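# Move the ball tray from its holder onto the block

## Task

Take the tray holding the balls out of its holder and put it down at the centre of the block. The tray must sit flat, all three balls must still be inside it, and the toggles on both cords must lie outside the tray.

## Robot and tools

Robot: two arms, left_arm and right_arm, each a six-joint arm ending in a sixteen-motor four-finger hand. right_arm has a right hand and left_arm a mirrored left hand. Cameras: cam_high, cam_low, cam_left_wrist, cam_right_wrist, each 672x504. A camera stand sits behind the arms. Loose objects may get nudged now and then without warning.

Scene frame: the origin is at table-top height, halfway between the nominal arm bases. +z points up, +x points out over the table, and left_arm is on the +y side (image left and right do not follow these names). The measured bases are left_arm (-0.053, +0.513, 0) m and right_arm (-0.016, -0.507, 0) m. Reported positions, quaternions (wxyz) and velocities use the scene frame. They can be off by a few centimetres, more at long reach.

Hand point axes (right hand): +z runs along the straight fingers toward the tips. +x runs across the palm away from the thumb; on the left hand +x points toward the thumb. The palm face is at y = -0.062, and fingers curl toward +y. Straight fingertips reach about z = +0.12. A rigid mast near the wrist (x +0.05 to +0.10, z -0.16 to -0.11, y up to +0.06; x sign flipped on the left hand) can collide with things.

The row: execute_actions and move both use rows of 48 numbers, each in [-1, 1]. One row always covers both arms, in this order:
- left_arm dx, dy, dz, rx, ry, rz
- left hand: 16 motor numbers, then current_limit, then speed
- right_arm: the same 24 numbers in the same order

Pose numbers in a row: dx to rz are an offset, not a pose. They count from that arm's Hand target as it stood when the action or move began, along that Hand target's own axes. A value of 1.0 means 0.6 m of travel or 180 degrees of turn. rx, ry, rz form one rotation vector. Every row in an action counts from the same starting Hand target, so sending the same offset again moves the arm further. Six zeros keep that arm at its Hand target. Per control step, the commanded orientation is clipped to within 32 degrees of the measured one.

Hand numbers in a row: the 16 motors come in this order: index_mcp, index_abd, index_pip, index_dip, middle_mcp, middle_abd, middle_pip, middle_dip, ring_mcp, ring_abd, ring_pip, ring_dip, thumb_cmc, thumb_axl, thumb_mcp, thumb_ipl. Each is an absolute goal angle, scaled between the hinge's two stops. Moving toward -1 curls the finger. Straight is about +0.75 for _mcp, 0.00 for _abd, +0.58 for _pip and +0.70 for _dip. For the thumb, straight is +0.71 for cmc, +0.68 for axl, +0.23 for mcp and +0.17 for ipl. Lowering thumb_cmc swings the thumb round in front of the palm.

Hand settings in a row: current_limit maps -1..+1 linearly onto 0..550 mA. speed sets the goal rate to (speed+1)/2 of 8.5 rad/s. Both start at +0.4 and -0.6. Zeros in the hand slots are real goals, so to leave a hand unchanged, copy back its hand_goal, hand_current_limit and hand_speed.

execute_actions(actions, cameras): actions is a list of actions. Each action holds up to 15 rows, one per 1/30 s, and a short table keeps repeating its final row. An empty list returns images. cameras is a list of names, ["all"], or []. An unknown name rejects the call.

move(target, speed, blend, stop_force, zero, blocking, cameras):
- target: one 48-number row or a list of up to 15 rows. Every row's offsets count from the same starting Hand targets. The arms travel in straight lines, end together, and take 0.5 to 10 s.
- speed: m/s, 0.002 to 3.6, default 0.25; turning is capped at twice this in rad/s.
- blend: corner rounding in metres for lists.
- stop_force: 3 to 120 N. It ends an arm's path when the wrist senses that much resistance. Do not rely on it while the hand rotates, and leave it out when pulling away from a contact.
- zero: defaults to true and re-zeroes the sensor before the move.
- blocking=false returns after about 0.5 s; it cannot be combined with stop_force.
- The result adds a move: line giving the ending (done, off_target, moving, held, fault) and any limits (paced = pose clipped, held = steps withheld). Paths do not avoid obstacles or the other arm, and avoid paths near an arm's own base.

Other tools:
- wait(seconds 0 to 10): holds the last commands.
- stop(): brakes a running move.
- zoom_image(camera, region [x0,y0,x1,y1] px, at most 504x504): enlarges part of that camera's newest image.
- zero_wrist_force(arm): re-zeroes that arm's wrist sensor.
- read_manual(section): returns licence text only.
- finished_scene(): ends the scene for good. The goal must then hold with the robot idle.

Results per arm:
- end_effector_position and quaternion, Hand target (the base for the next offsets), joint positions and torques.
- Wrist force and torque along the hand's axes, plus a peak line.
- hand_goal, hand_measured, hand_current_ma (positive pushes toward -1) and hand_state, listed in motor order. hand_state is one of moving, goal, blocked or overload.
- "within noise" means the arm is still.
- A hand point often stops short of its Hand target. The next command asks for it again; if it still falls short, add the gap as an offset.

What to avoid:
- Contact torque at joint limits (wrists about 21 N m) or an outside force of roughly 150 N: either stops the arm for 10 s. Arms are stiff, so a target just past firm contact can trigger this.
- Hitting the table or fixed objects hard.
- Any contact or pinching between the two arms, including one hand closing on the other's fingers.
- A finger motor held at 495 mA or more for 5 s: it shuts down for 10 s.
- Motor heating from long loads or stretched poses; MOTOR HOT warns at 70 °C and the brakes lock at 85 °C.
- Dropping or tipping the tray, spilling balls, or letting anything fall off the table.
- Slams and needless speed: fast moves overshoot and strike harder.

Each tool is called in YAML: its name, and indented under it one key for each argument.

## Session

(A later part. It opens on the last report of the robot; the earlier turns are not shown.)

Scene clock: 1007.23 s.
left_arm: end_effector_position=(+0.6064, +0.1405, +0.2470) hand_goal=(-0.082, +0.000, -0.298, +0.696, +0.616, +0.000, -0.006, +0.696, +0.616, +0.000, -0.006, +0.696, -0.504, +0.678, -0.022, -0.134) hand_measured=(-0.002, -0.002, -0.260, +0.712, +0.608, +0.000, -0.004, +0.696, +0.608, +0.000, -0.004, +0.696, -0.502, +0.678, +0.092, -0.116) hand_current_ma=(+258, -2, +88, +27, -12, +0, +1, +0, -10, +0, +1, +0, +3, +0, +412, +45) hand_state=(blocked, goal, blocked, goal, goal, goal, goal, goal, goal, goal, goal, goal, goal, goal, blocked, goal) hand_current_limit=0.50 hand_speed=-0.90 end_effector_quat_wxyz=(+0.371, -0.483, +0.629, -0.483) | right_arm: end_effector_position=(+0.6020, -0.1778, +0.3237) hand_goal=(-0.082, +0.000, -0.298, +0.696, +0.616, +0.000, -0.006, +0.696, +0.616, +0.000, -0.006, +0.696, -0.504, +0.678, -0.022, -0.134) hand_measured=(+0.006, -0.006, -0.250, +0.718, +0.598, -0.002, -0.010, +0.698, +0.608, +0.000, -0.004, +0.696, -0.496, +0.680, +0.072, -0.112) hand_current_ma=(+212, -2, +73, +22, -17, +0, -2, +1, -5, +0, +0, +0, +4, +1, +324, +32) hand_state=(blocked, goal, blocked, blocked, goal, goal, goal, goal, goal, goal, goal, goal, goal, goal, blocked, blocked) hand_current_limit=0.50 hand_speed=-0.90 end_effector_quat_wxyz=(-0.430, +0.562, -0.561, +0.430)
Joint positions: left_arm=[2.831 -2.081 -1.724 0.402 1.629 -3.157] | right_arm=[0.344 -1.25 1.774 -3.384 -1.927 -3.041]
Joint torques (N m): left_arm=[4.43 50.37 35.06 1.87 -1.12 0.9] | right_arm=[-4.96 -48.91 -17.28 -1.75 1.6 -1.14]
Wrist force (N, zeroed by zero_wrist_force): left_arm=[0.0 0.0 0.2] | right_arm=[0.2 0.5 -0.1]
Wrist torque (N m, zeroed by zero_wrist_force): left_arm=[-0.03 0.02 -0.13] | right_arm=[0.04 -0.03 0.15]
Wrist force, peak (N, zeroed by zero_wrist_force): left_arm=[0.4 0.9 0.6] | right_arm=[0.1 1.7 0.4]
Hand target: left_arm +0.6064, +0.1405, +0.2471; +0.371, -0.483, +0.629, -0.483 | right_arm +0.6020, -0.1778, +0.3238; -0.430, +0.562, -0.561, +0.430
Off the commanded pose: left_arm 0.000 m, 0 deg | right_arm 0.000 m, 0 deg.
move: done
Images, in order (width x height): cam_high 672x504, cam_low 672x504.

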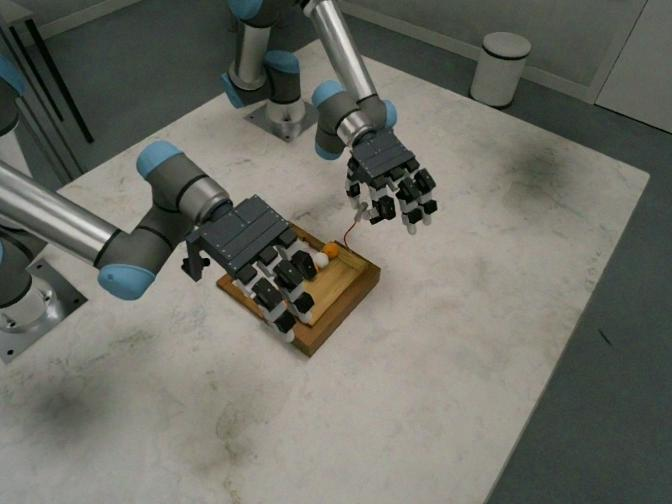

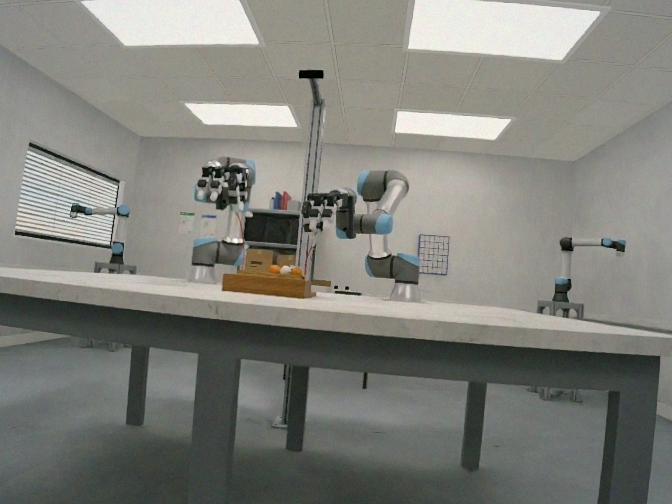

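move:
  target:
    - [-0.0028,-0.0607,-0.0053,0,0,0,-0.082,0,-0.299,0.696,0.616,0,-0.007,0.696,0.616,0,-0.007,0.696,-0.504,0.678,-0.022,-0.135,0.5,-0.9,0,-0.0578,-0.0163,0,0,0,-0.082,0,-0.299,0.696,0.616,0,-0.007,0.696,0.616,0,-0.007,0.696,-0.504,0.678,-0.022,-0.135,0.5,-0.9]
    - [-0.0028,-0.0285,0.0033,0,0,0,-0.082,0,-0.299,0.696,0.616,0,-0.007,0.696,0.616,0,-0.007,0.696,-0.504,0.678,-0.022,-0.135,0.5,-0.9,0,-0.0256,-0.0077,0,0,0,-0.082,0,-0.299,0.696,0.616,0,-0.007,0.696,0.616,0,-0.007,0.696,-0.504,0.678,-0.022,-0.135,0.5,-0.9]
    - [-0.0054,-0.0052,0.0194,0,0,0,-0.082,0,-0.299,0.696,0.616,0,-0.007,0.696,0.616,0,-0.007,0.696,-0.504,0.678,-0.022,-0.135,0.5,-0.9,0,-0.0024,0.0089,0,0,0,-0.082,0,-0.299,0.696,0.616,0,-0.007,0.696,0.616,0,-0.007,0.696,-0.504,0.678,-0.022,-0.135,0.5,-0.9]
  speed: 0.015
  cameras: ["cam_high","cam_low"]

zoom_image:
  camera: "cam_low"
  region: [220, 230, 320, 300]

zoom_image:
  camera: "cam_high"
  region: [290, 215, 390, 315]

zoom_image:
  camera: "cam_high"
  region: [280, 280, 380, 360]

Scene clock: 1062.83 s.
left_arm: end_effector_position=(+0.6189, +0.1405, +0.2470) hand_goal=(-0.082, +0.000, -0.298, +0.696, +0.616, +0.000, -0.006, +0.696, +0.616, +0.000, -0.006, +0.696, -0.504, +0.678, -0.022, -0.134) hand_measured=(-0.002, -0.002, -0.260, +0.712, +0.608, +0.000, -0.004, +0.696, +0.608, +0.000, -0.004, +0.696, -0.502, +0.678, +0.092, -0.116) hand_current_ma=(+258, -2, +88, +27, -12, +0, +1, +0, -10, +0, +1, +0, +3, +0, +412, +45) hand_state=(blocked, goal, blocked, goal, goal, goal, goal, goal, goal, goal, goal, goal, goal, goal, blocked, goal) hand_current_limit=0.50 hand_speed=-0.90 end_effector_quat_wxyz=(+0.371, -0.483, +0.629, -0.483) | right_arm: end_effector_position=(+0.6076, -0.1778, +0.3237) hand_goal=(-0.082, +0.000, -0.298, +0.696, +0.616, +0.000, -0.006, +0.696, +0.616, +0.000, -0.006, +0.696, -0.504, +0.678, -0.022, -0.134) hand_measured=(+0.006, -0.006, -0.250, +0.718, +0.598, -0.002, -0.010, +0.698, +0.608, +0.000, -0.004, +0.696, -0.496, +0.680, +0.072, -0.112) hand_current_ma=(+212, -2, +73, +22, -17, +0, -2, +1, -5, +0, +0, +0, +4, +1, +324, +32) hand_state=(blocked, goal, blocked, blocked, goal, goal, goal, goal, goal, goal, goal, goal, goal, goal, blocked, blocked) hand_current_limit=0.50 hand_speed=-0.90 end_effector_quat_wxyz=(-0.430, +0.562, -0.561, +0.430)
Joint positions: left_arm=[2.838 -2.101 -1.689 0.388 1.622 -3.155] | right_arm=[0.341 -1.24 1.76 -3.38 -1.924 -3.042]
Joint torques (N m): left_arm=[5.27 51.9 34.59 1.88 -1.71 1.28] | right_arm=[-4.83 -50.08 -16.71 -1.74 1.88 -1.65]
Wrist force (N, zeroed by zero_wrist_force): left_arm=[-0.1 0.0 0.7] | right_arm=[0.4 0.3 0.0]
Wrist torque (N m, zeroed by zero_wrist_force): left_arm=[-0.09 0.02 -0.12] | right_arm=[0.01 -0.05 0.18]
Wrist force, peak (N, zeroed by zero_wrist_force): left_arm=[0.5 1.0 0.9] | right_arm=[0.2 1.6 0.1]
Hand target: left_arm +0.6188, +0.1405, +0.2471; +0.371, -0.483, +0.629, -0.483 | right_arm +0.6075, -0.1778, +0.3238; -0.430, +0.562, -0.561, +0.430
Off the commanded pose: left_arm 0.000 m, 0 deg | right_arm 0.000 m, 0 deg.
move: done
Images, in order (width x height): cam_high 672x504, cam_low 672x504.

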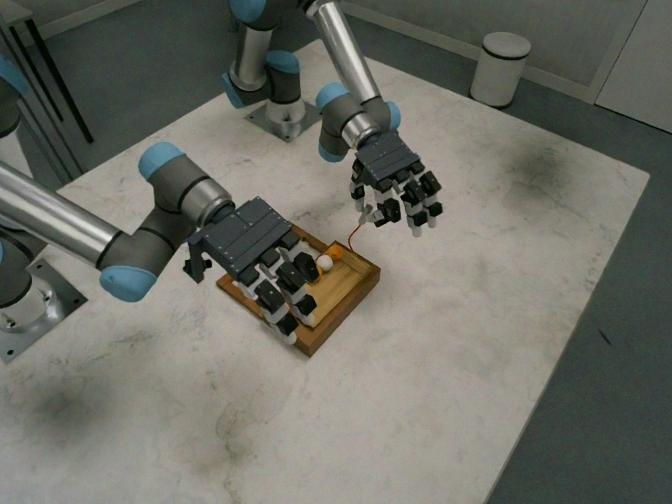

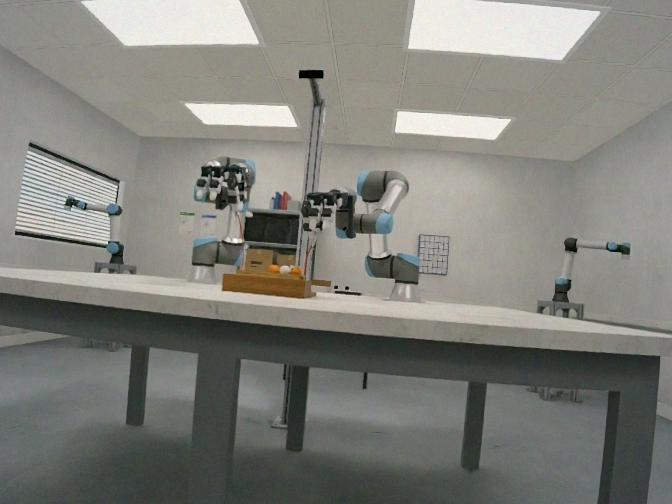

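Scaled by 5.040 from the camera's 672x504 image, which has a finer 960x720 frame.

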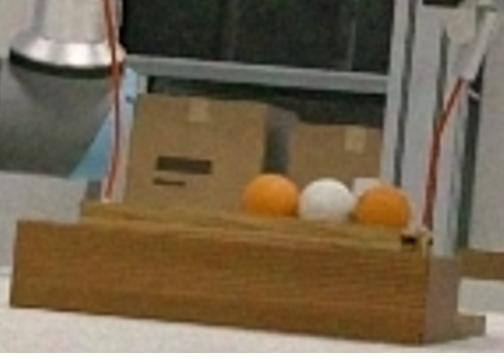

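Scaled by 5.040 from the camera's 672x504 image, which has a finer 960x720 frame.

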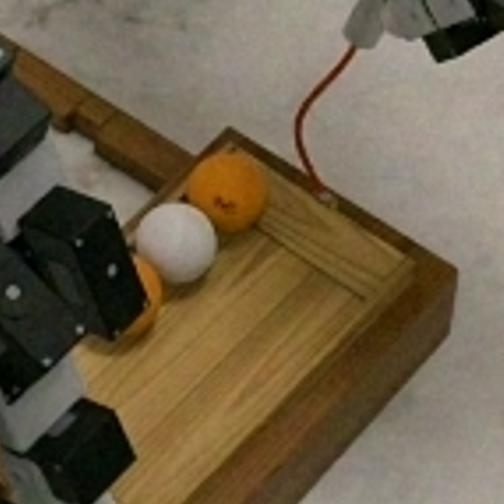

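Scaled by 5.040 from the camera's 672x504 image, which has a finer 960x720 frame.

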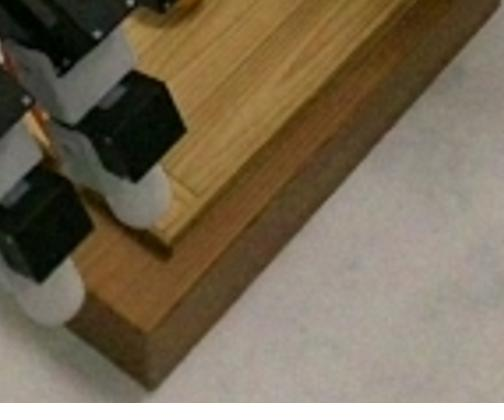

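move:
  target:
    - [-0.1108,0.1208,-0.0058,0,0,0,-0.082,0,-0.299,0.696,0.616,0,-0.007,0.696,0.616,0,-0.007,0.696,-0.504,0.678,-0.022,-0.135,0.5,-0.9,0.1667,0.1707,0.0457,0,0,0,-0.082,0,-0.299,0.696,0.616,0,-0.007,0.696,0.616,0,-0.007,0.696,-0.504,0.678,-0.022,-0.135,0.5,-0.9]
    - [-0.098,0.2972,0.045,0,0,0,-0.082,0,-0.299,0.696,0.616,0,-0.007,0.696,0.616,0,-0.007,0.696,-0.504,0.678,-0.022,-0.135,0.5,-0.9,0.1783,0.4121,0.1104,0,0,0,-0.082,0,-0.299,0.696,0.616,0,-0.007,0.696,0.616,0,-0.007,0.696,-0.504,0.678,-0.022,-0.135,0.5,-0.9]
  blend: [0.02,0]
  speed: 0.08
  cameras: ["cam_high","cam_low"]

zoom_image:
  camera: "cam_low"
  region: [180, 200, 360, 310]

zoom_image:
  camera: "cam_high"
  region: [200, 190, 420, 370]

Scene clock: 1113.37 s.
left_arm: end_effector_position=(+0.6150, +0.2024, +0.0679) hand_goal=(-0.082, +0.000, -0.298, +0.696, +0.616, +0.000, -0.006, +0.696, +0.616, +0.000, -0.006, +0.696, -0.504, +0.678, -0.022, -0.134) hand_measured=(-0.002, -0.002, -0.260, +0.712, +0.608, +0.000, -0.004, +0.696, +0.608, +0.000, -0.004, +0.696, -0.502, +0.678, +0.092, -0.116) hand_current_ma=(+258, -2, +88, +27, -12, +0, +1, +0, -10, +0, +1, +0, +2, +0, +413, +45) hand_state=(blocked, goal, blocked, goal, goal, goal, goal, goal, goal, goal, goal, goal, goal, goal, blocked, goal) hand_current_limit=0.50 hand_speed=-0.90 end_effector_quat_wxyz=(+0.371, -0.483, +0.629, -0.483) | right_arm: end_effector_position=(+0.6074, -0.2848, +0.0678) hand_goal=(-0.082, +0.000, -0.298, +0.696, +0.616, +0.000, -0.006, +0.696, +0.616, +0.000, -0.006, +0.696, -0.504, +0.678, -0.022, -0.134) hand_measured=(+0.006, -0.006, -0.250, +0.718, +0.598, -0.002, -0.010, +0.698, +0.608, +0.000, -0.004, +0.696, -0.496, +0.680, +0.072, -0.112) hand_current_ma=(+212, -2, +73, +22, -17, +0, -2, +1, -5, +0, +0, +0, +4, +0, +323, +32) hand_state=(blocked, goal, blocked, blocked, goal, goal, goal, goal, goal, goal, goal, goal, goal, goal, blocked, blocked) hand_current_limit=0.50 hand_speed=-0.90 end_effector_quat_wxyz=(-0.430, +0.562, -0.561, +0.430)
Joint positions: left_arm=[2.948 -2.374 -1.84 0.813 1.516 -3.127] | right_arm=[0.124 -0.843 2.048 -4.081 -1.715 -3.102]
Joint torques (N m): left_arm=[0.14 50.08 10.81 0.71 0.62 -0.89] | right_arm=[1.14 -52.88 -6.77 -1.1 0.78 -1.39]
Wrist force (N, zeroed by zero_wrist_force): left_arm=[-0.4 -0.3 0.3] | right_arm=[0.0 0.8 0.0]
Wrist torque (N m, zeroed by zero_wrist_force): left_arm=[-0.06 0.07 -0.17] | right_arm=[0.08 -0.06 0.16]
Wrist force, peak (N, zeroed by zero_wrist_force): left_arm=[-0.1 0.8 0.3] | right_arm=[-0.2 1.5 0.3]
Hand target: left_arm +0.6149, +0.2025, +0.0679; +0.371, -0.483, +0.629, -0.483 | right_arm +0.6073, -0.2847, +0.0678; -0.430, +0.562, -0.561, +0.430
Off the commanded pose: left_arm 0.000 m, 0 deg | right_arm 0.000 m, 0 deg.
move: done
Images, in order (width x height): cam_high 672x504, cam_low 672x504.

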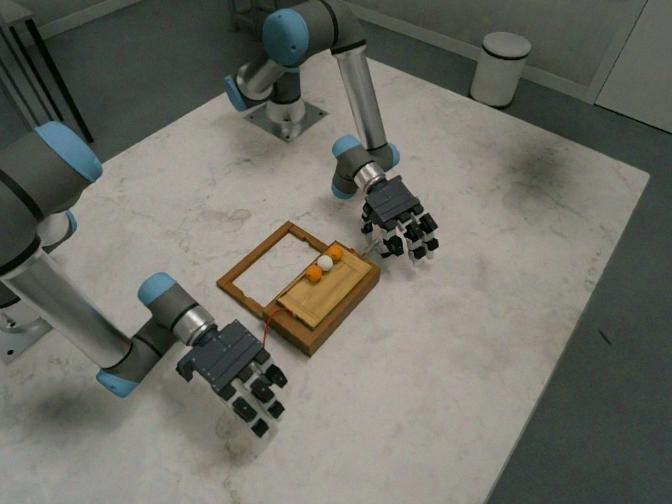

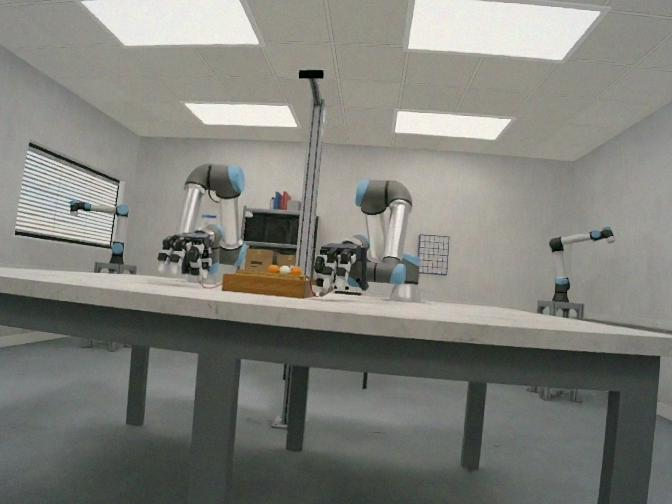

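Scaled by 2.800 from the camera's 672x504 image, which has a finer 960x720 frame.

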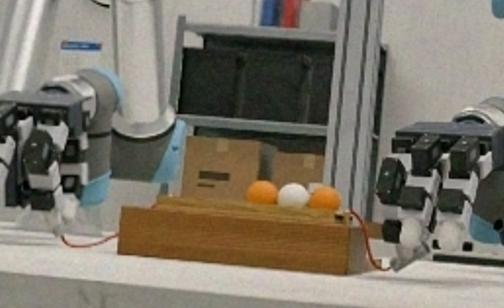

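Scaled by 2.291 from the camera's 672x504 image, which has a finer 960x720 frame.

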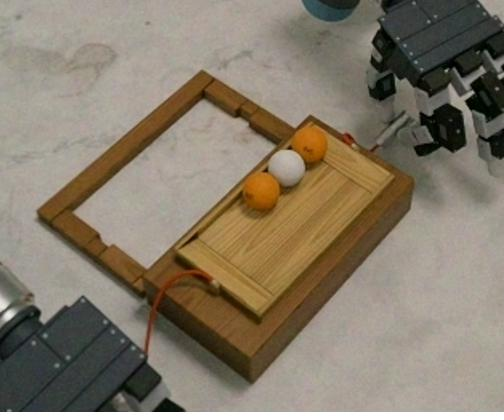

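zoom_image:
  camera: "cam_high"
  region: [255, 230, 395, 360]

zoom_image:
  camera: "cam_high"
  region: [330, 190, 440, 270]

zoom_image:
  camera: "cam_low"
  region: [290, 240, 350, 310]

zoom_image:
  camera: "cam_low"
  region: [150, 230, 230, 310]

Scaled by 3.600 from the camera's 672x504 image, which has a finer 960x720 frame.

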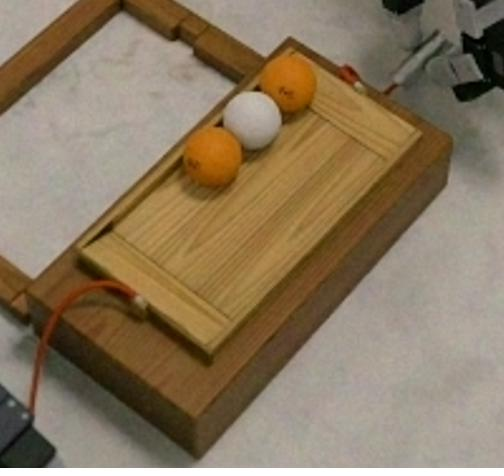

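Scaled by 4.582 from the camera's 672x504 image, which has a finer 960x720 frame.

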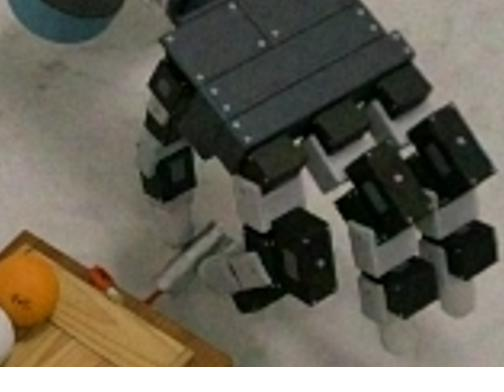

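Scaled by 7.200 from the camera's 672x504 image, which has a finer 960x720 frame.

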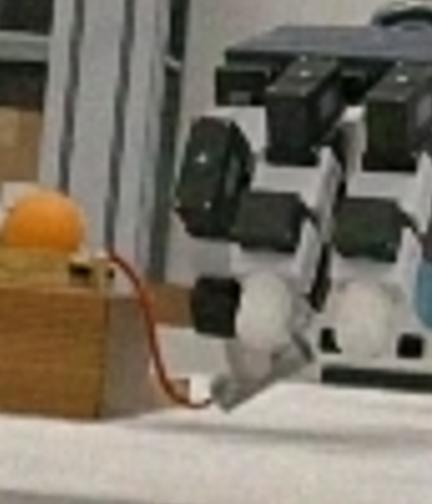

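Scaled by 6.300 from the camera's 672x504 image, which has a finer 960x720 frame.

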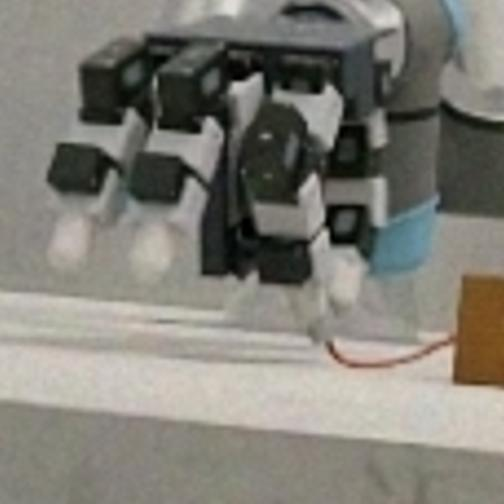

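move:
  target:
    - [0,0.0161,0.0043,0,0,0,-0.082,0,-0.299,0.696,0.616,0,-0.007,0.696,0.616,0,-0.007,0.696,-0.504,0.678,-0.022,-0.135,0.5,-0.9,0,0.0161,0.0043,0,0,0,-0.082,0,-0.299,0.696,0.616,0,-0.007,0.696,0.616,0,-0.007,0.696,-0.504,0.678,-0.022,-0.135,0.5,-0.9]
    - [0,0.0161,0.0043,0,0,0,0.205,0,-0.299,0.696,0.616,0,-0.007,0.696,0.616,0,-0.007,0.696,-0.504,0.678,0.28,-0.135,0.3,-0.88,0,0.0161,0.0043,0,0,0,0.205,0,-0.299,0.696,0.616,0,-0.007,0.696,0.616,0,-0.007,0.696,-0.504,0.678,0.28,-0.135,0.3,-0.88]
  speed: 0.03
  cameras: ["cam_high","cam_low"]

zoom_image:
  camera: "cam_high"
  region: [330, 190, 440, 270]

zoom_image:
  camera: "cam_low"
  region: [290, 240, 350, 310]

zoom_image:
  camera: "cam_low"
  region: [150, 230, 230, 310]

zoom_image:
  camera: "cam_high"
  region: [160, 280, 300, 450]

Scene clock: 1146.77 s.
left_arm: end_effector_position=(+0.6149, +0.2025, +0.0579) hand_goal=(+0.206, +0.000, -0.298, +0.696, +0.616, +0.000, -0.006, +0.696, +0.616, +0.000, -0.006, +0.696, -0.504, +0.678, +0.280, -0.134) hand_measured=(+0.196, -0.002, -0.294, +0.698, +0.608, +0.000, -0.004, +0.696, +0.608, +0.000, -0.004, +0.696, -0.502, +0.678, +0.276, -0.132) hand_current_ma=(-15, -2, +5, +3, -12, +0, +1, +0, -10, +0, +1, +0, +1, +0, -6, +3) hand_state=(goal, goal, goal, goal, goal, goal, goal, goal, goal, goal, goal, goal, goal, goal, goal, goal) hand_current_limit=0.30 hand_speed=-0.88 end_effector_quat_wxyz=(+0.371, -0.483, +0.629, -0.483) | right_arm: end_effector_position=(+0.6073, -0.2847, +0.0578) hand_goal=(+0.206, +0.000, -0.298, +0.696, +0.616, +0.000, -0.006, +0.696, +0.616, +0.000, -0.006, +0.696, -0.504, +0.678, +0.280, -0.134) hand_measured=(+0.194, -0.004, -0.294, +0.698, +0.598, -0.002, -0.010, +0.698, +0.608, +0.000, -0.004, +0.696, -0.502, +0.680, +0.276, -0.132) hand_current_ma=(-8, -1, +2, +1, -17, +0, -2, +1, -5, +0, +0, +0, +0, +0, -2, +1) hand_state=(goal, goal, goal, goal, goal, goal, goal, goal, goal, goal, goal, goal, goal, goal, goal, goal) hand_current_limit=0.30 hand_speed=-0.88 end_effector_quat_wxyz=(-0.430, +0.562, -0.561, +0.430)
Joint positions: left_arm=[2.948 -2.396 -1.837 0.831 1.516 -3.127] | right_arm=[0.124 -0.818 2.045 -4.102 -1.715 -3.102]
Joint torques (N m): left_arm=[5.57 54.75 4.29 0.58 -1.43 0.63] | right_arm=[7.39 -58.5 -0.72 -0.56 -1.72 1.36]
Wrist force (N, zeroed by zero_wrist_force): left_arm=[-0.1 -0.3 0.2] | right_arm=[-0.4 0.8 -0.2]
Wrist torque (N m, zeroed by zero_wrist_force): left_arm=[-0.04 0.03 -0.15] | right_arm=[0.10 0.00 0.13]
Wrist force, peak (N, zeroed by zero_wrist_force): left_arm=[-0.1 -0.7 0.2] | right_arm=[0.1 1.0 -0.4]
Hand target: left_arm +0.6149, +0.2025, +0.0579; +0.371, -0.483, +0.629, -0.483 | right_arm +0.6073, -0.2847, +0.0578; -0.430, +0.562, -0.561, +0.430
Off the commanded pose: left_arm 0.000 m, 0 deg | right_arm 0.000 m, 0 deg.
move: done
Images, in order (width x height): cam_high 672x504, cam_low 672x504.

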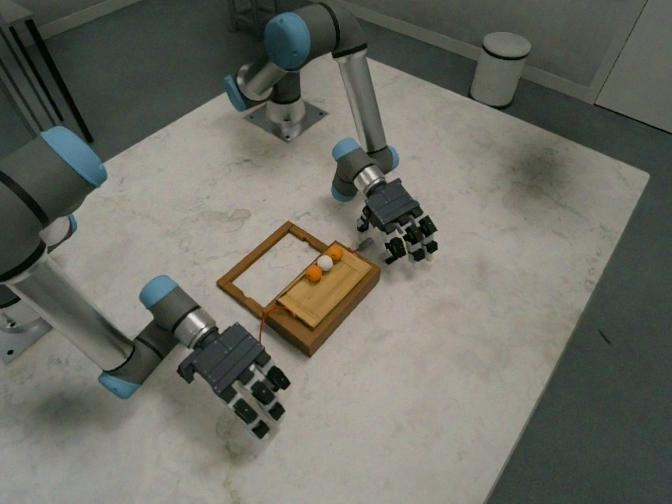

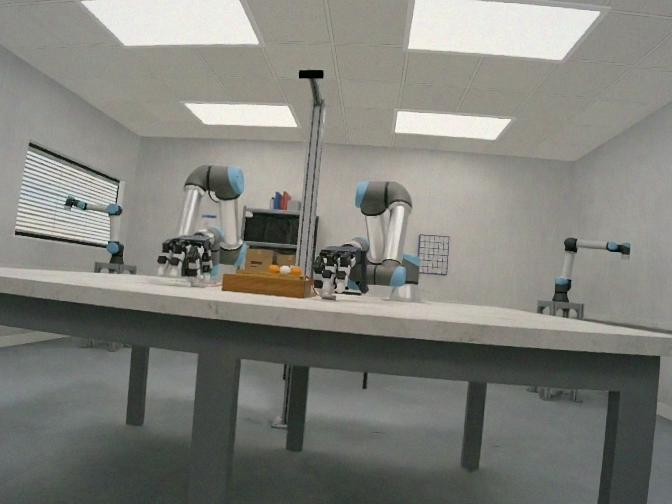

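Scaled by 4.582 from the camera's 672x504 image, which has a finer 960x720 frame.

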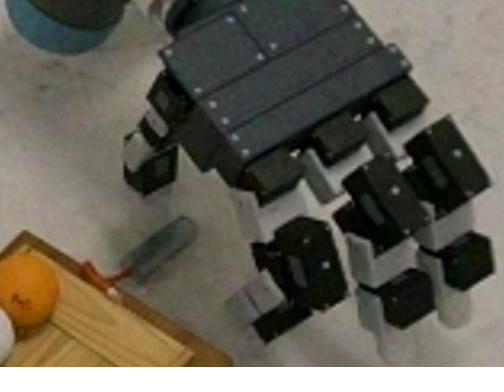

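Scaled by 7.200 from the camera's 672x504 image, which has a finer 960x720 frame.

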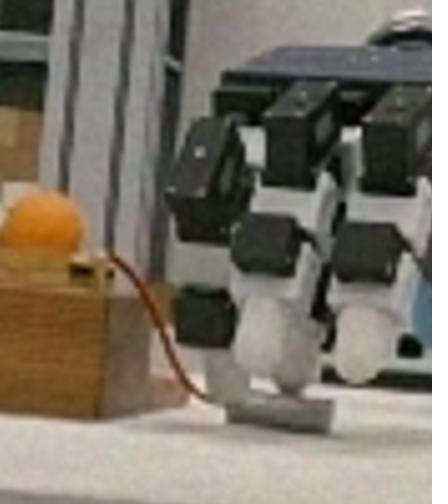

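Scaled by 6.300 from the camera's 672x504 image, which has a finer 960x720 frame.

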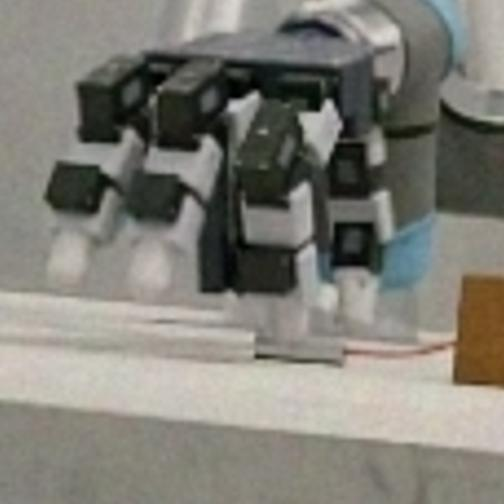

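Scaled by 2.965 from the camera's 672x504 image, which has a finer 960x720 frame.

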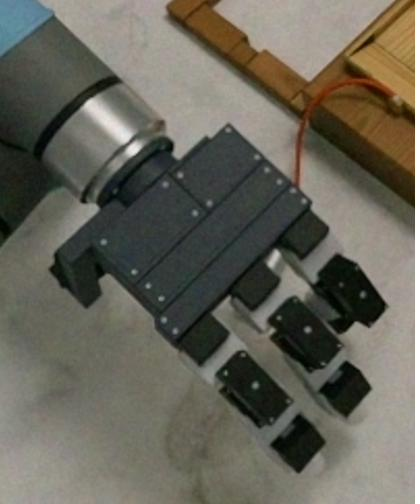

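move:
  target: [0,-0.2415,-0.0647,0,0,0,0.205,0,-0.299,0.696,0.616,0,-0.007,0.696,0.616,0,-0.007,0.696,-0.504,0.678,0.28,-0.135,0.3,-0.88,0,-0.2415,-0.0647,0,0,0,0.205,0,-0.299,0.696,0.616,0,-0.007,0.696,0.616,0,-0.007,0.696,-0.504,0.678,0.28,-0.135,0.3,-0.88]
  speed: 0.12
  cameras: ["cam_high","cam_low"]

zoom_image:
  camera: "cam_high"
  region: [220, 210, 400, 390]

zoom_image:
  camera: "cam_low"
  region: [190, 250, 350, 310]

Scene clock: 1162.30 s.
left_arm: end_effector_position=(+0.6148, +0.2025, +0.2079) hand_goal=(+0.206, +0.000, -0.298, +0.696, +0.616, +0.000, -0.006, +0.696, +0.616, +0.000, -0.006, +0.696, -0.504, +0.678, +0.280, -0.134) hand_measured=(+0.196, -0.002, -0.294, +0.698, +0.608, +0.000, -0.004, +0.696, +0.608, +0.000, -0.004, +0.696, -0.502, +0.678, +0.276, -0.132) hand_current_ma=(-14, -2, +5, +2, -12, +0, +1, +0, -10, +0, +1, +0, +1, +0, -6, +2) hand_state=(goal, goal, goal, goal, goal, goal, goal, goal, goal, goal, goal, goal, goal, goal, goal, goal) hand_current_limit=0.30 hand_speed=-0.88 end_effector_quat_wxyz=(+0.371, -0.483, +0.629, -0.483) | right_arm: end_effector_position=(+0.6075, -0.2848, +0.2079) hand_goal=(+0.206, +0.000, -0.298, +0.696, +0.616, +0.000, -0.006, +0.696, +0.616, +0.000, -0.006, +0.696, -0.504, +0.678, +0.280, -0.134) hand_measured=(+0.196, -0.004, -0.294, +0.698, +0.598, -0.002, -0.010, +0.698, +0.608, +0.000, -0.004, +0.696, -0.502, +0.680, +0.276, -0.132) hand_current_ma=(-7, -1, +1, +1, -17, +0, -2, +1, -5, +0, +0, +0, +0, +0, -2, +1) hand_state=(goal, goal, goal, goal, goal, goal, goal, goal, goal, goal, goal, goal, goal, goal, goal, goal) hand_current_limit=0.30 hand_speed=-0.88 end_effector_quat_wxyz=(-0.431, +0.562, -0.561, +0.430)
Joint positions: left_arm=[2.948 -2.1 -1.823 0.522 1.516 -3.127] | right_arm=[0.124 -1.161 2.028 -3.742 -1.715 -3.102]
Joint torques (N m): left_arm=[-4.72 44.66 9.15 2.78 2.11 0.46] | right_arm=[-7.99 -35.71 -8.03 -3.09 2.32 -0.62]
Wrist force (N, zeroed by zero_wrist_force): left_arm=[0.0 -0.4 0.4] | right_arm=[0.2 0.2 0.5]
Wrist torque (N m, zeroed by zero_wrist_force): left_arm=[-0.07 0.02 -0.12] | right_arm=[0.00 -0.10 0.18]
Wrist force, peak (N, zeroed by zero_wrist_force): left_arm=[0.1 -2.0 0.1] | right_arm=[-0.2 2.1 0.3]
Hand target: left_arm +0.6147, +0.2025, +0.2079; +0.371, -0.483, +0.629, -0.483 | right_arm +0.6075, -0.2848, +0.2078; -0.430, +0.562, -0.561, +0.430
Off the commanded pose: left_arm 0.000 m, 0 deg | right_arm 0.000 m, 0 deg.
move: done
Images, in order (width x height): cam_high 672x504, cam_low 672x504.

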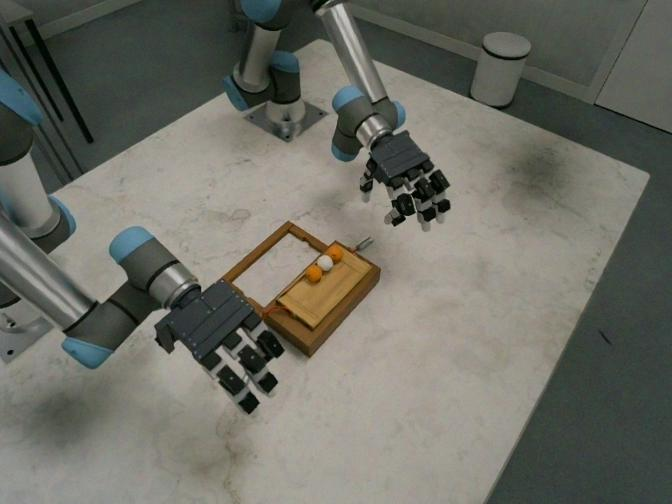

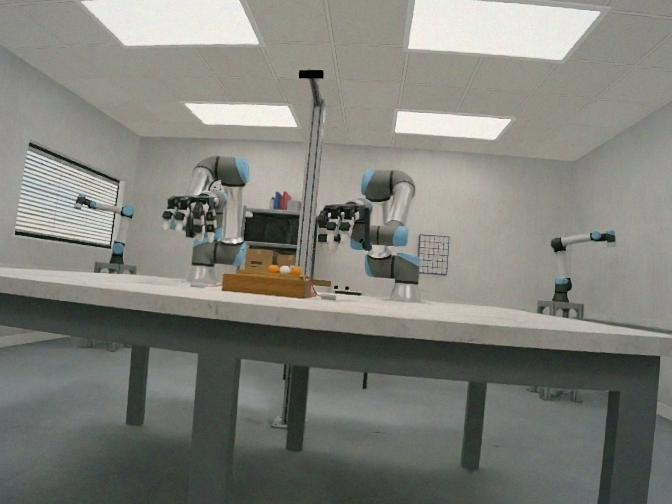

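Scaled by 2.800 from the camera's 672x504 image, which has a finer 960x720 frame.

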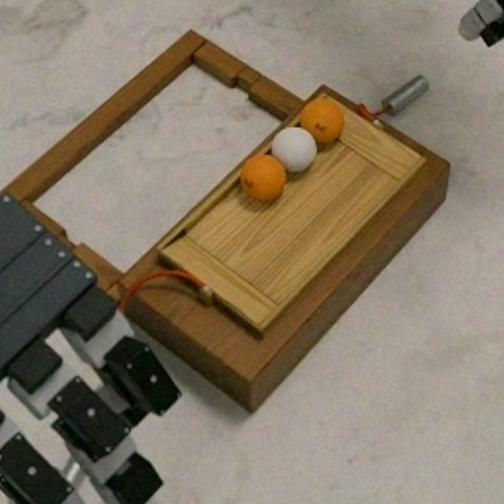

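Scaled by 3.150 from the camera's 672x504 image, which has a finer 960x720 frame.

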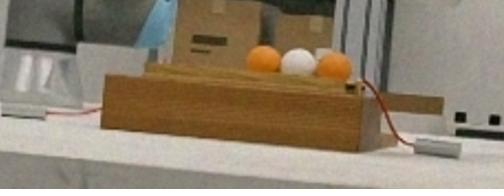

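finished_scene:

The scene is finished: the task was done.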